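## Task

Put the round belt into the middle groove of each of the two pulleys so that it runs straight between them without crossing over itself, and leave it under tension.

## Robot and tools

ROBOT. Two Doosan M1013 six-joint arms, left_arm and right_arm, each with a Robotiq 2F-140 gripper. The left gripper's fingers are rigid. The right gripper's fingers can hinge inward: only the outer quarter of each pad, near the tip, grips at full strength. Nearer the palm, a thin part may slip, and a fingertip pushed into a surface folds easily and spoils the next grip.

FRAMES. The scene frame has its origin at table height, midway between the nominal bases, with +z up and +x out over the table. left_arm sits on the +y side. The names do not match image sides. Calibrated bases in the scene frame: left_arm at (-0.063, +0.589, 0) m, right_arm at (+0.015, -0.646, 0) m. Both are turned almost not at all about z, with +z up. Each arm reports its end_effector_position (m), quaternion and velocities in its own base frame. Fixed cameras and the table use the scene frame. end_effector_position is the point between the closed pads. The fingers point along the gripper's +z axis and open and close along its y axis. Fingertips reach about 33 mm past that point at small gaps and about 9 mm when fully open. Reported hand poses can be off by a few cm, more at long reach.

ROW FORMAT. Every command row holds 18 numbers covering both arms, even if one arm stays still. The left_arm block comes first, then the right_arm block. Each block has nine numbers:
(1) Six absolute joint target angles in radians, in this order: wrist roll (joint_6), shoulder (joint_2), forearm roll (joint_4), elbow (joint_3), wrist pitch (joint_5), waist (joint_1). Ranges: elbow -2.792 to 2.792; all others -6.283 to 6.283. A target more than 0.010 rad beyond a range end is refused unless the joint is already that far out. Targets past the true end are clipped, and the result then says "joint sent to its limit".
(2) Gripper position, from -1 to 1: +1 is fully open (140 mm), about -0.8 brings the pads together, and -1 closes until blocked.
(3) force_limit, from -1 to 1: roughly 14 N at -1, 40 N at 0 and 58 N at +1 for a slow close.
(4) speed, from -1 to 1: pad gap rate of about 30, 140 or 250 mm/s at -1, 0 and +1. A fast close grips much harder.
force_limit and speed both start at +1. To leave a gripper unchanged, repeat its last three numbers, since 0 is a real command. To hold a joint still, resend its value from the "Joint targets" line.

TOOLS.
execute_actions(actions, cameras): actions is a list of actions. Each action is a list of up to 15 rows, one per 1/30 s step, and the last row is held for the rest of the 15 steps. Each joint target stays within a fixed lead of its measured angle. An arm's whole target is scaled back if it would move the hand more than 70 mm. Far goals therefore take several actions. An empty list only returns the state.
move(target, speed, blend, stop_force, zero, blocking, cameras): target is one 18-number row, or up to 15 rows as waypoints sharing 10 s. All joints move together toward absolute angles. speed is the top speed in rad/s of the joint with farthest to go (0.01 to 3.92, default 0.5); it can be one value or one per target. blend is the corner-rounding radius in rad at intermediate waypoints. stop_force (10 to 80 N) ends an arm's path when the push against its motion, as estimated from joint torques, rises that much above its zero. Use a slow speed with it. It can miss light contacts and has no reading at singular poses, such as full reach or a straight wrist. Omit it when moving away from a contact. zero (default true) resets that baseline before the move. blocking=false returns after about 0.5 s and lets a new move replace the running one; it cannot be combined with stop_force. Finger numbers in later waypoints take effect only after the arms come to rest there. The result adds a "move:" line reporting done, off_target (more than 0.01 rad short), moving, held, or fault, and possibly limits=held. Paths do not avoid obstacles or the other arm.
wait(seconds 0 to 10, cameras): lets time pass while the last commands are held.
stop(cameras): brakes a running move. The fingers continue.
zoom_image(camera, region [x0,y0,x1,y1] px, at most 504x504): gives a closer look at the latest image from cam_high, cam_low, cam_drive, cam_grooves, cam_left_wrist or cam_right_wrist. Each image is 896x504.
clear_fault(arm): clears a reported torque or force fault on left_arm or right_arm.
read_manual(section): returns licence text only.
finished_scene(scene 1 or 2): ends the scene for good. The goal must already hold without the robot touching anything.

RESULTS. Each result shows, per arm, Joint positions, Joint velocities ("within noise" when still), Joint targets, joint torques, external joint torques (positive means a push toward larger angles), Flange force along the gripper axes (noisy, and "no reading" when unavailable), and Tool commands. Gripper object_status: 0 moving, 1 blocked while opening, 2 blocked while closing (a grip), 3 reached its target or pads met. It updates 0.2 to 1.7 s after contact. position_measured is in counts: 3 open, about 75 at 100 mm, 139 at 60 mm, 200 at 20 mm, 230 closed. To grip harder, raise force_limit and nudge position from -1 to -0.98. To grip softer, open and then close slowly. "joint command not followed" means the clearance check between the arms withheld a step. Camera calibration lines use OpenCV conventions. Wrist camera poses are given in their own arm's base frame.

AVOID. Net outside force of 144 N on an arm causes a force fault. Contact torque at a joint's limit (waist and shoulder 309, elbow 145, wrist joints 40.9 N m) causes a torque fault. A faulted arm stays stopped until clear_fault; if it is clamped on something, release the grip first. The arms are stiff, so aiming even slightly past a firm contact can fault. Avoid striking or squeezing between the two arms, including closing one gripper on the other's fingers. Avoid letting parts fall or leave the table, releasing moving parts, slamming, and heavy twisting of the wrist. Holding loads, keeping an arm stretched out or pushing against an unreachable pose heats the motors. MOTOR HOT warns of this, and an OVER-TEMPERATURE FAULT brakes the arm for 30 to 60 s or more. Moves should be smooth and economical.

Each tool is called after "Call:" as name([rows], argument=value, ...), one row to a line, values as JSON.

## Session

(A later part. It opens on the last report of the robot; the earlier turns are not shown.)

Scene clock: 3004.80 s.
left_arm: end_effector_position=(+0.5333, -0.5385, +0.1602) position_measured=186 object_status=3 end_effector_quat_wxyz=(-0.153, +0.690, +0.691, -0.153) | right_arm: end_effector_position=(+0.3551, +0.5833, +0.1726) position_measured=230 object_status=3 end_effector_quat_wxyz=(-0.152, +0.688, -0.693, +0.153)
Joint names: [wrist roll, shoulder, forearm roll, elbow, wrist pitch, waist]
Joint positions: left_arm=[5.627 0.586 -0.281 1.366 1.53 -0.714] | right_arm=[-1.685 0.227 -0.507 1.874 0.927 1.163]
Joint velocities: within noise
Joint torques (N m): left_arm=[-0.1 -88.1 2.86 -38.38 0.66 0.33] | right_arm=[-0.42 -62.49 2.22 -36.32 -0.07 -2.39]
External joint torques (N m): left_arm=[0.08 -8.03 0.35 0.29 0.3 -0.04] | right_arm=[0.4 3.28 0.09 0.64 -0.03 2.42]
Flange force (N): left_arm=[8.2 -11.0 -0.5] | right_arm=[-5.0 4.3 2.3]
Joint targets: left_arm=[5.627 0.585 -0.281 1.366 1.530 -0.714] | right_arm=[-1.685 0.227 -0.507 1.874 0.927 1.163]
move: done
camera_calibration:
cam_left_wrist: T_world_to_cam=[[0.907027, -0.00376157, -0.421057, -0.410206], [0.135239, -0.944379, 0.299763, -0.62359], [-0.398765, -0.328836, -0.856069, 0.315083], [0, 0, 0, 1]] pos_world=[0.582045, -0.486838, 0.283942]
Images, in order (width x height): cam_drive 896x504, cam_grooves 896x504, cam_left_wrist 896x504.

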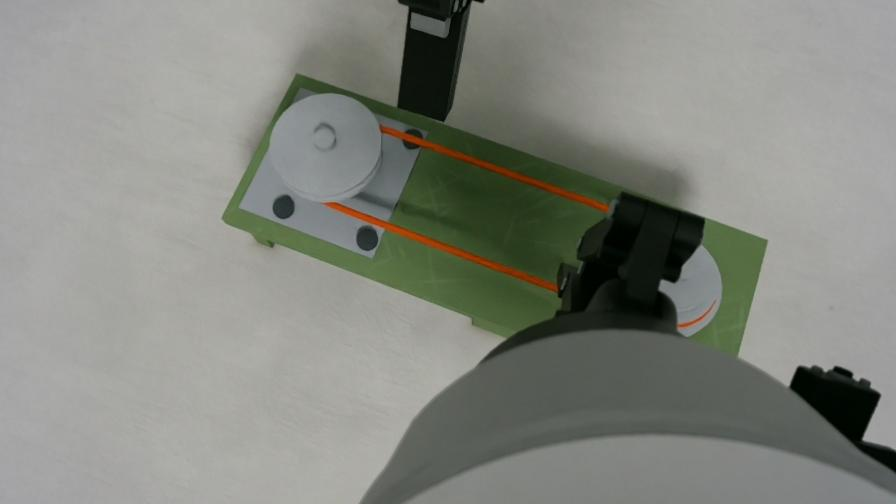

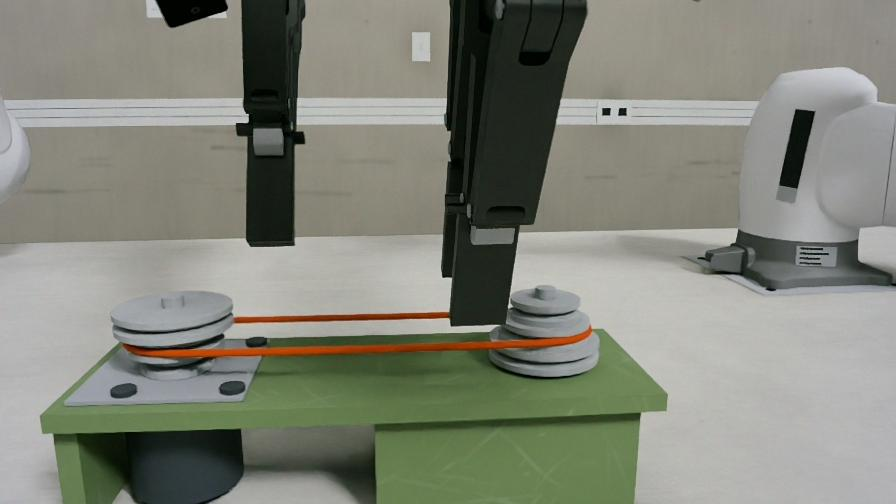

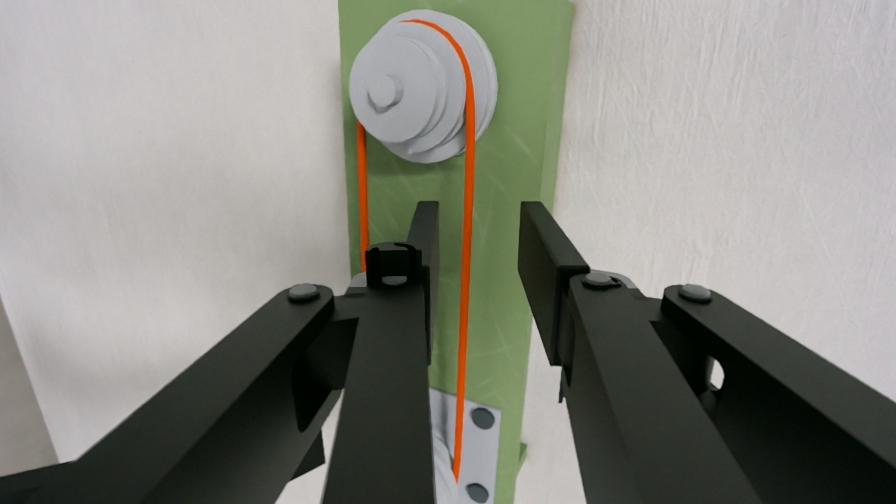

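Call:
move([
  [5.683, 0.0331, 0, 1.7901, 1.3184, -0.5985, -0.45, -1, -1, -1.6853, 0.2266, -0.5073, 1.8741, 0.9272, 1.1631, -1, -1, -1],
], speed=0.25, cameras=["cam_grooves", "cam_left_wrist", "cam_drive", "cam_right_wrist"])

Call:
zoom_image(camera="cam_drive", region=[560, 180, 780, 350])

Call:
zoom_image(camera="cam_grooves", region=[440, 275, 620, 405])

Scene clock: 3017.80 s.
left_arm: end_effector_position=(+0.4836, -0.2880, +0.3001) position_measured=186 object_status=3 end_effector_quat_wxyz=(+0.000, +0.707, +0.708, +0.000) | right_arm: end_effector_position=(+0.3551, +0.5833, +0.1726) position_measured=230 object_status=3 end_effector_quat_wxyz=(-0.152, +0.688, -0.693, +0.153)
Joint names: [wrist roll, shoulder, forearm roll, elbow, wrist pitch, waist]
Joint positions: left_arm=[5.683 0.033 0 1.79 1.318 -0.598] | right_arm=[-1.685 0.227 -0.507 1.874 0.927 1.163]
Joint velocities: within noise
Joint torques (N m): left_arm=[-0.05 -39.07 3.88 -41.71 -0.26 0.23] | right_arm=[-0.41 -62.8 2.17 -36.21 -0.03 -2.6]
External joint torques (N m): left_arm=[0.05 -5.47 0.38 0.52 0.27 -0.46] | right_arm=[0.39 3.61 0.14 0.41 -0.07 2.55]
Flange force (N): left_arm=[4.3 -8.7 -2.0] | right_arm=[-5.9 4.2 2.4]
Joint targets: left_arm=[5.683 0.033 0.000 1.790 1.318 -0.599] | right_arm=[-1.685 0.227 -0.507 1.874 0.927 1.163]
move: done
camera_calibration:
cam_left_wrist: T_world_to_cam=[[0.999991, -0.00395423, 0.00170951, -0.477224], [-0.0042962, -0.944657, 0.328032, -0.363287], [0.00031779, -0.328037, -0.944665, 0.331157], [0, 0, 0, 1]] pos_world=[0.475554, -0.236438, 0.432818]
cam_right_wrist: T_world_to_cam=[[-0.906875, 0.0110813, -0.421254, 0.40054], [-0.142746, 0.932475, 0.331833, -0.548867], [0.396486, 0.361063, -0.844057, -0.0636725], [0, 0, 0, 1]] pos_world=[0.310137, 0.530356, 0.297118]
Images, in order (width x height): cam_drive 896x504, cam_grooves 896x504, cam_left_wrist 896x504, cam_right_wrist 896x504.

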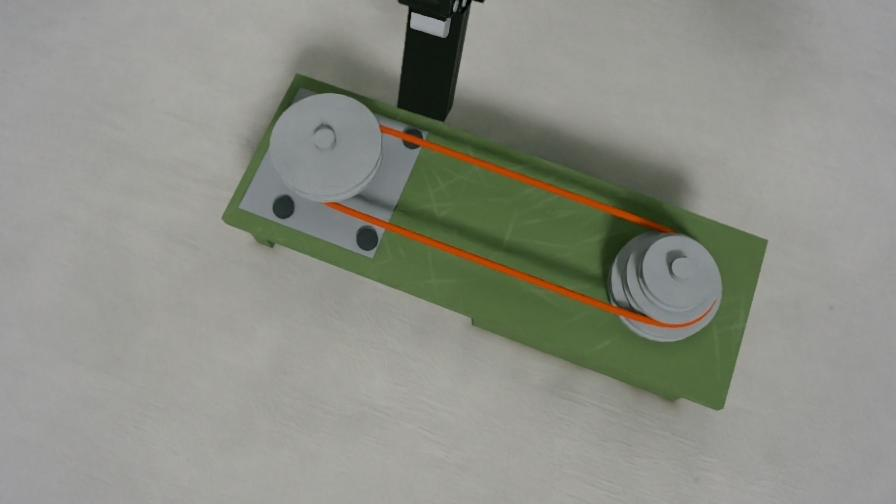

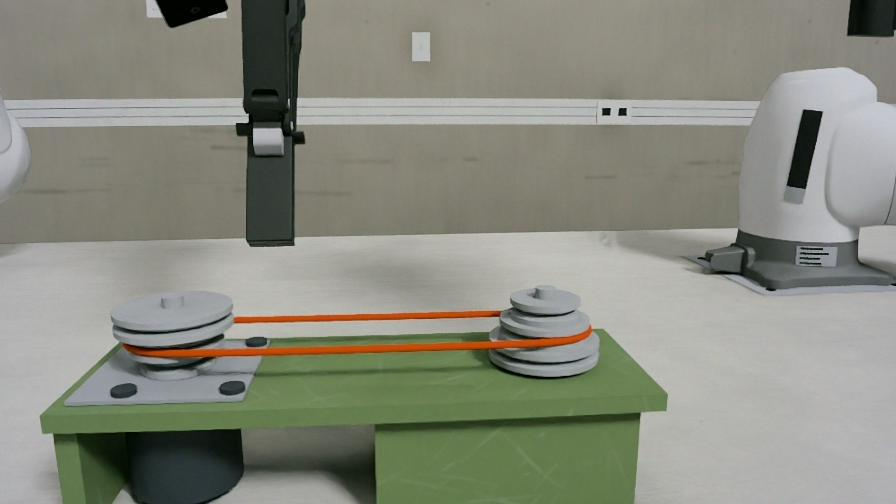

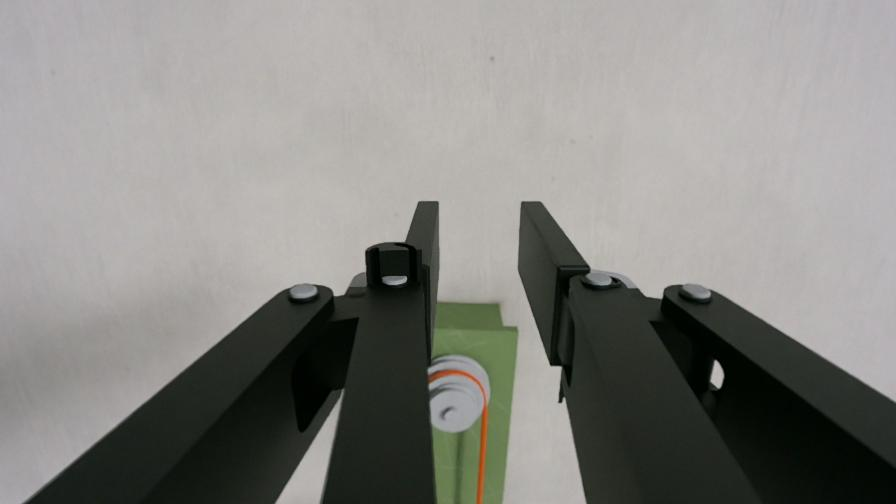

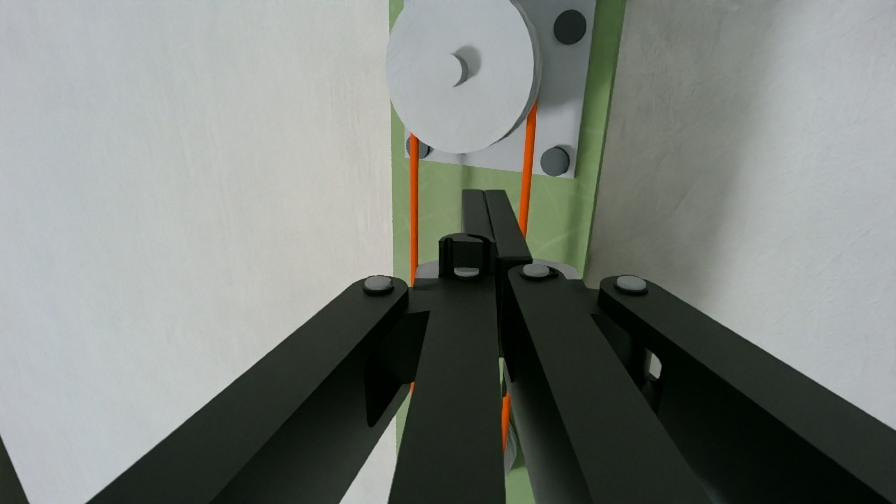

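Scaled by 2.291 from the camera's 896x504 image, which has a finer 1280x720 frame.

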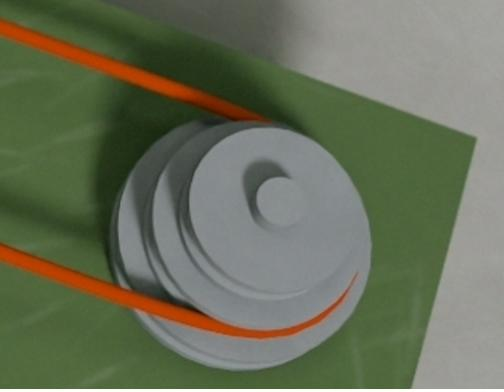

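Scaled by 2.800 from the camera's 896x504 image, which has a finer 1280x720 frame.

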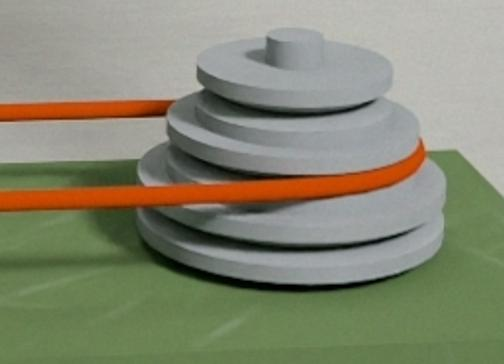

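Call:
move([
  [5.683, 0.0331, 0, 1.7901, 1.3184, -0.5985, -0.45, -1, -1, -2.3143, 0.1885, 0, 1.6707, 1.2824, 0.8193, -1, -1, -1],
], speed=0.25)

Call:
zoom_image(camera="cam_drive", region=[250, 70, 754, 354])

Call:
zoom_image(camera="cam_grooves", region=[480, 280, 620, 385])

Call:
zoom_image(camera="cam_grooves", region=[100, 285, 250, 405])

Scene clock: 3060.03 s.
left_arm: end_effector_position=(+0.4836, -0.2880, +0.3000) position_measured=186 object_status=3 end_effector_quat_wxyz=(+0.000, +0.707, +0.708, +0.000) | right_arm: end_effector_position=(+0.4200, +0.5000, +0.2700) position_measured=230 object_status=3 end_effector_quat_wxyz=(+0.000, +0.704, -0.710, +0.000)
Joint names: [wrist roll, shoulder, forearm roll, elbow, wrist pitch, waist]
Joint positions: left_arm=[5.683 0.033 0 1.79 1.318 -0.599] | right_arm=[-2.314 0.188 0 1.671 1.282 0.819]
Joint velocities: within noise
Joint torques (N m): left_arm=[0 -39.02 3.89 -41.76 -0.12 0.48] | right_arm=[-0.36 -63.52 3.88 -40.94 0.06 -2.39]
External joint torques (N m): left_arm=[0 -5.74 0.39 0.5 0.13 -0.3] | right_arm=[0.36 3.94 0.24 0.64 -0.04 2.43]
Flange force (N): left_arm=[4.7 -8.9 -1.9] | right_arm=[-6.7 0.0 2.7]
Joint targets: left_arm=[5.683 0.033 0.000 1.790 1.318 -0.599] | right_arm=[-2.314 0.188 0.000 1.671 1.282 0.819]
move: done
camera_calibration:
cam_left_wrist: T_world_to_cam=[[0.999991, -0.00395279, 0.00170901, -0.477223], [-0.00429468, -0.944657, 0.328032, -0.363288], [0.000317783, -0.328037, -0.944665, 0.331157], [0, 0, 0, 1]] pos_world=[0.475554, -0.236438, 0.432818]
cam_right_wrist: T_world_to_cam=[[-0.999927, 0.0120556, 0.00080535, 0.425984], [0.0115217, 0.931329, 0.363997, -0.56713], [0.00363817, 0.363979, -0.9314, 0.209882], [0, 0, 0, 1]] pos_world=[0.431724, 0.446656, 0.401574]

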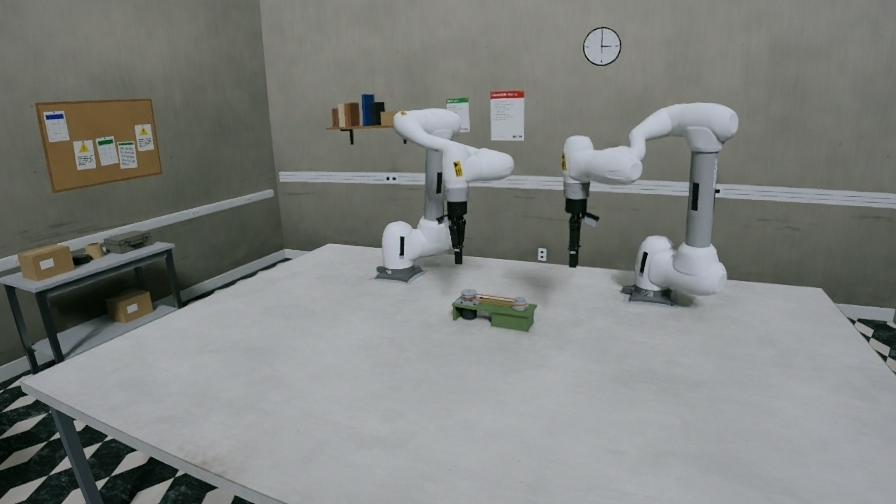

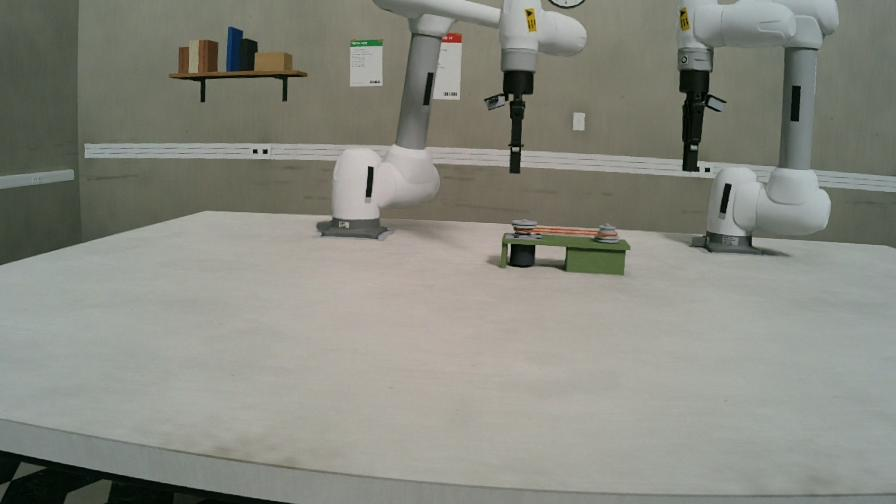

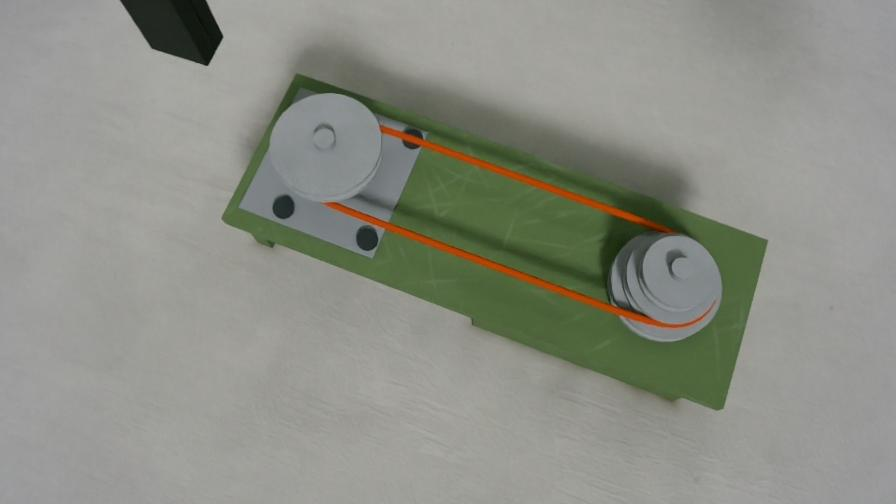

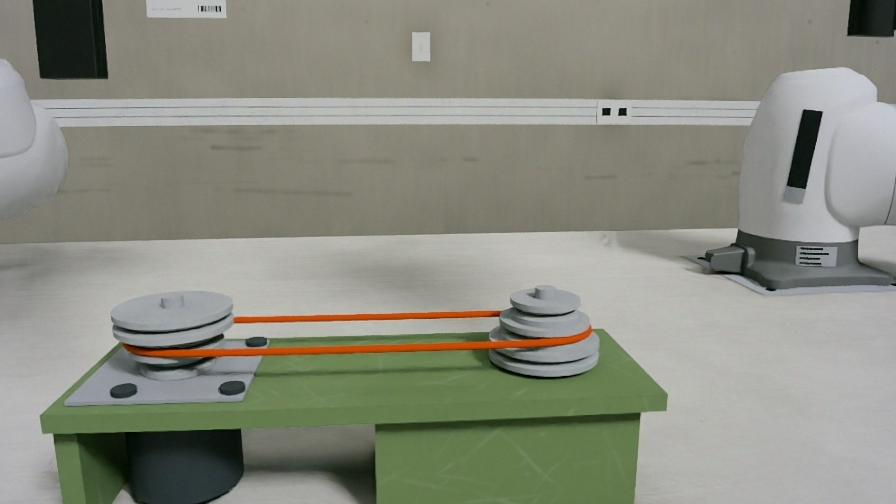

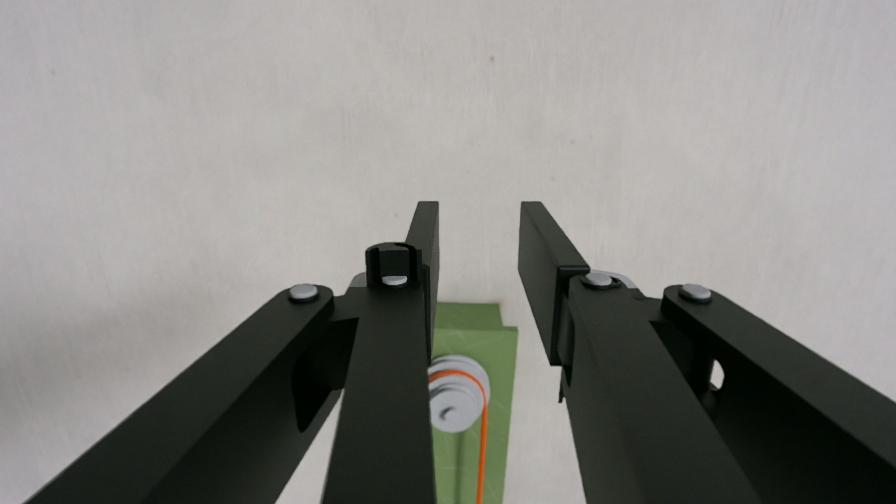

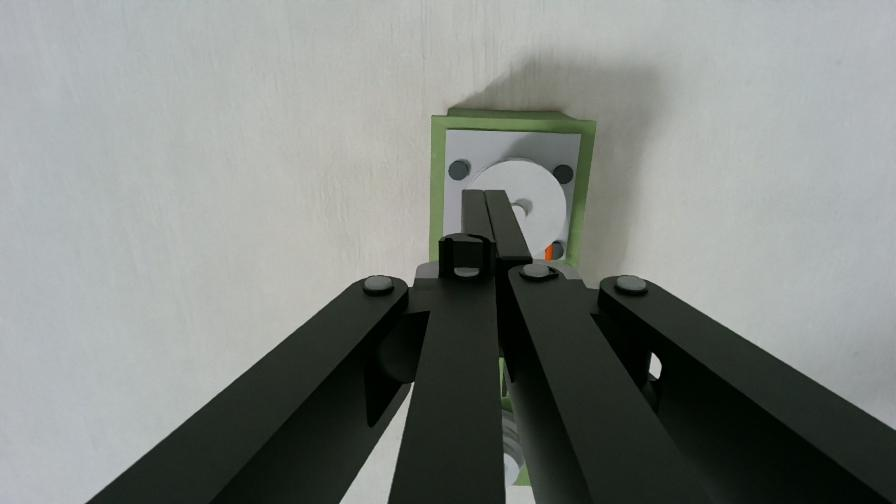

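Scaled by 1.000.

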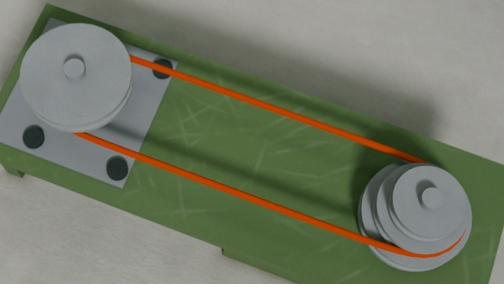

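Scaled by 3.600 from the camera's 896x504 image, which has a finer 1280x720 frame.

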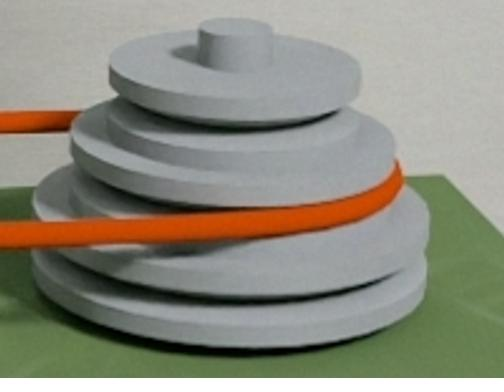

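Scaled by 3.360 from the camera's 896x504 image, which has a finer 1280x720 frame.

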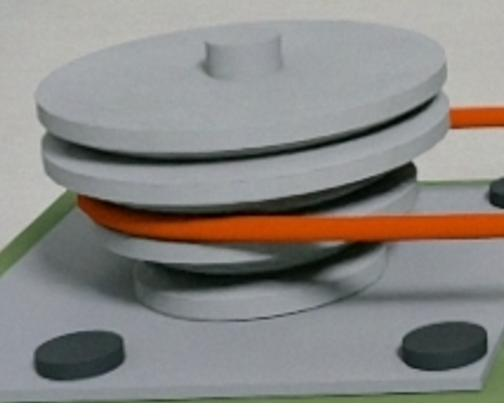

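Call:
zoom_image(camera="cam_grooves", region=[485, 300, 545, 360])

Call:
zoom_image(camera="cam_grooves", region=[540, 300, 600, 360])

Call:
zoom_image(camera="cam_drive", region=[600, 220, 730, 350])

Call:
zoom_image(camera="cam_left_wrist", region=[400, 340, 520, 460])

Scaled by 8.400 from the camera's 896x504 image, which has a finer 1280x720 frame.

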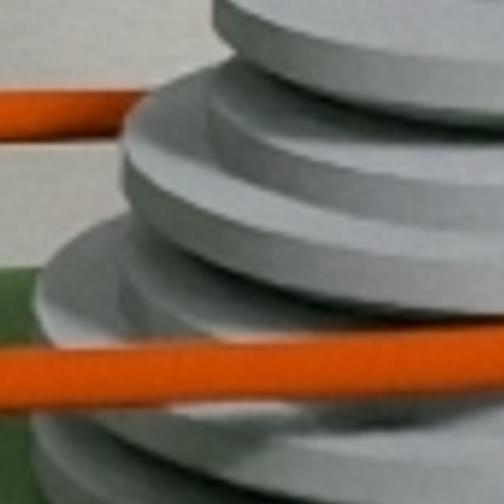

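Scaled by 8.400 from the camera's 896x504 image, which has a finer 1280x720 frame.

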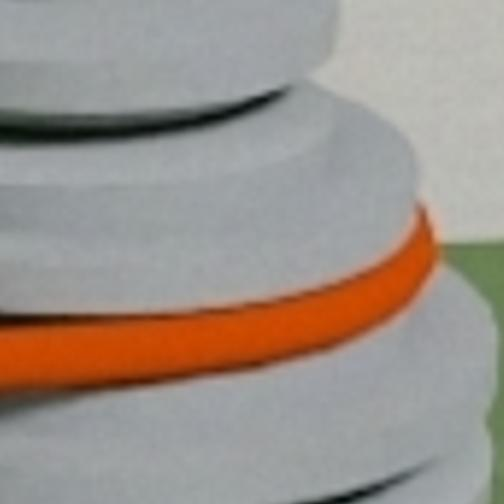

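Scaled by 3.877 from the camera's 896x504 image, which has a finer 1280x720 frame.

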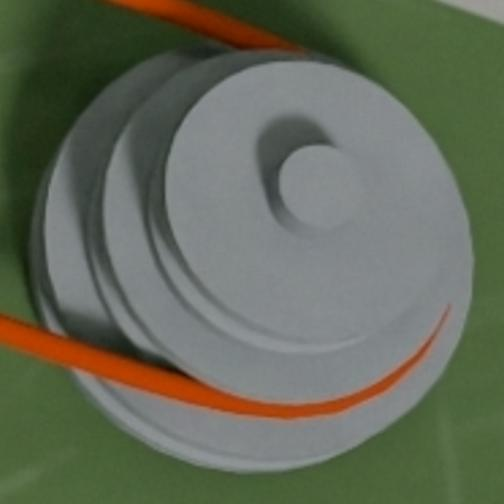

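Scaled by 4.200 from the camera's 896x504 image, which has a finer 1280x720 frame.

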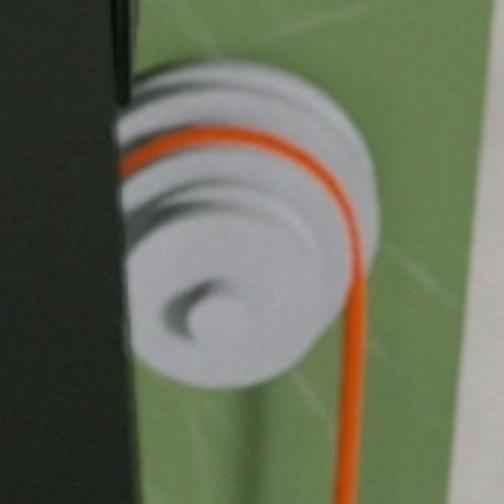

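Call:
finished_scene(scene=1)

The scene is finished: the task was done.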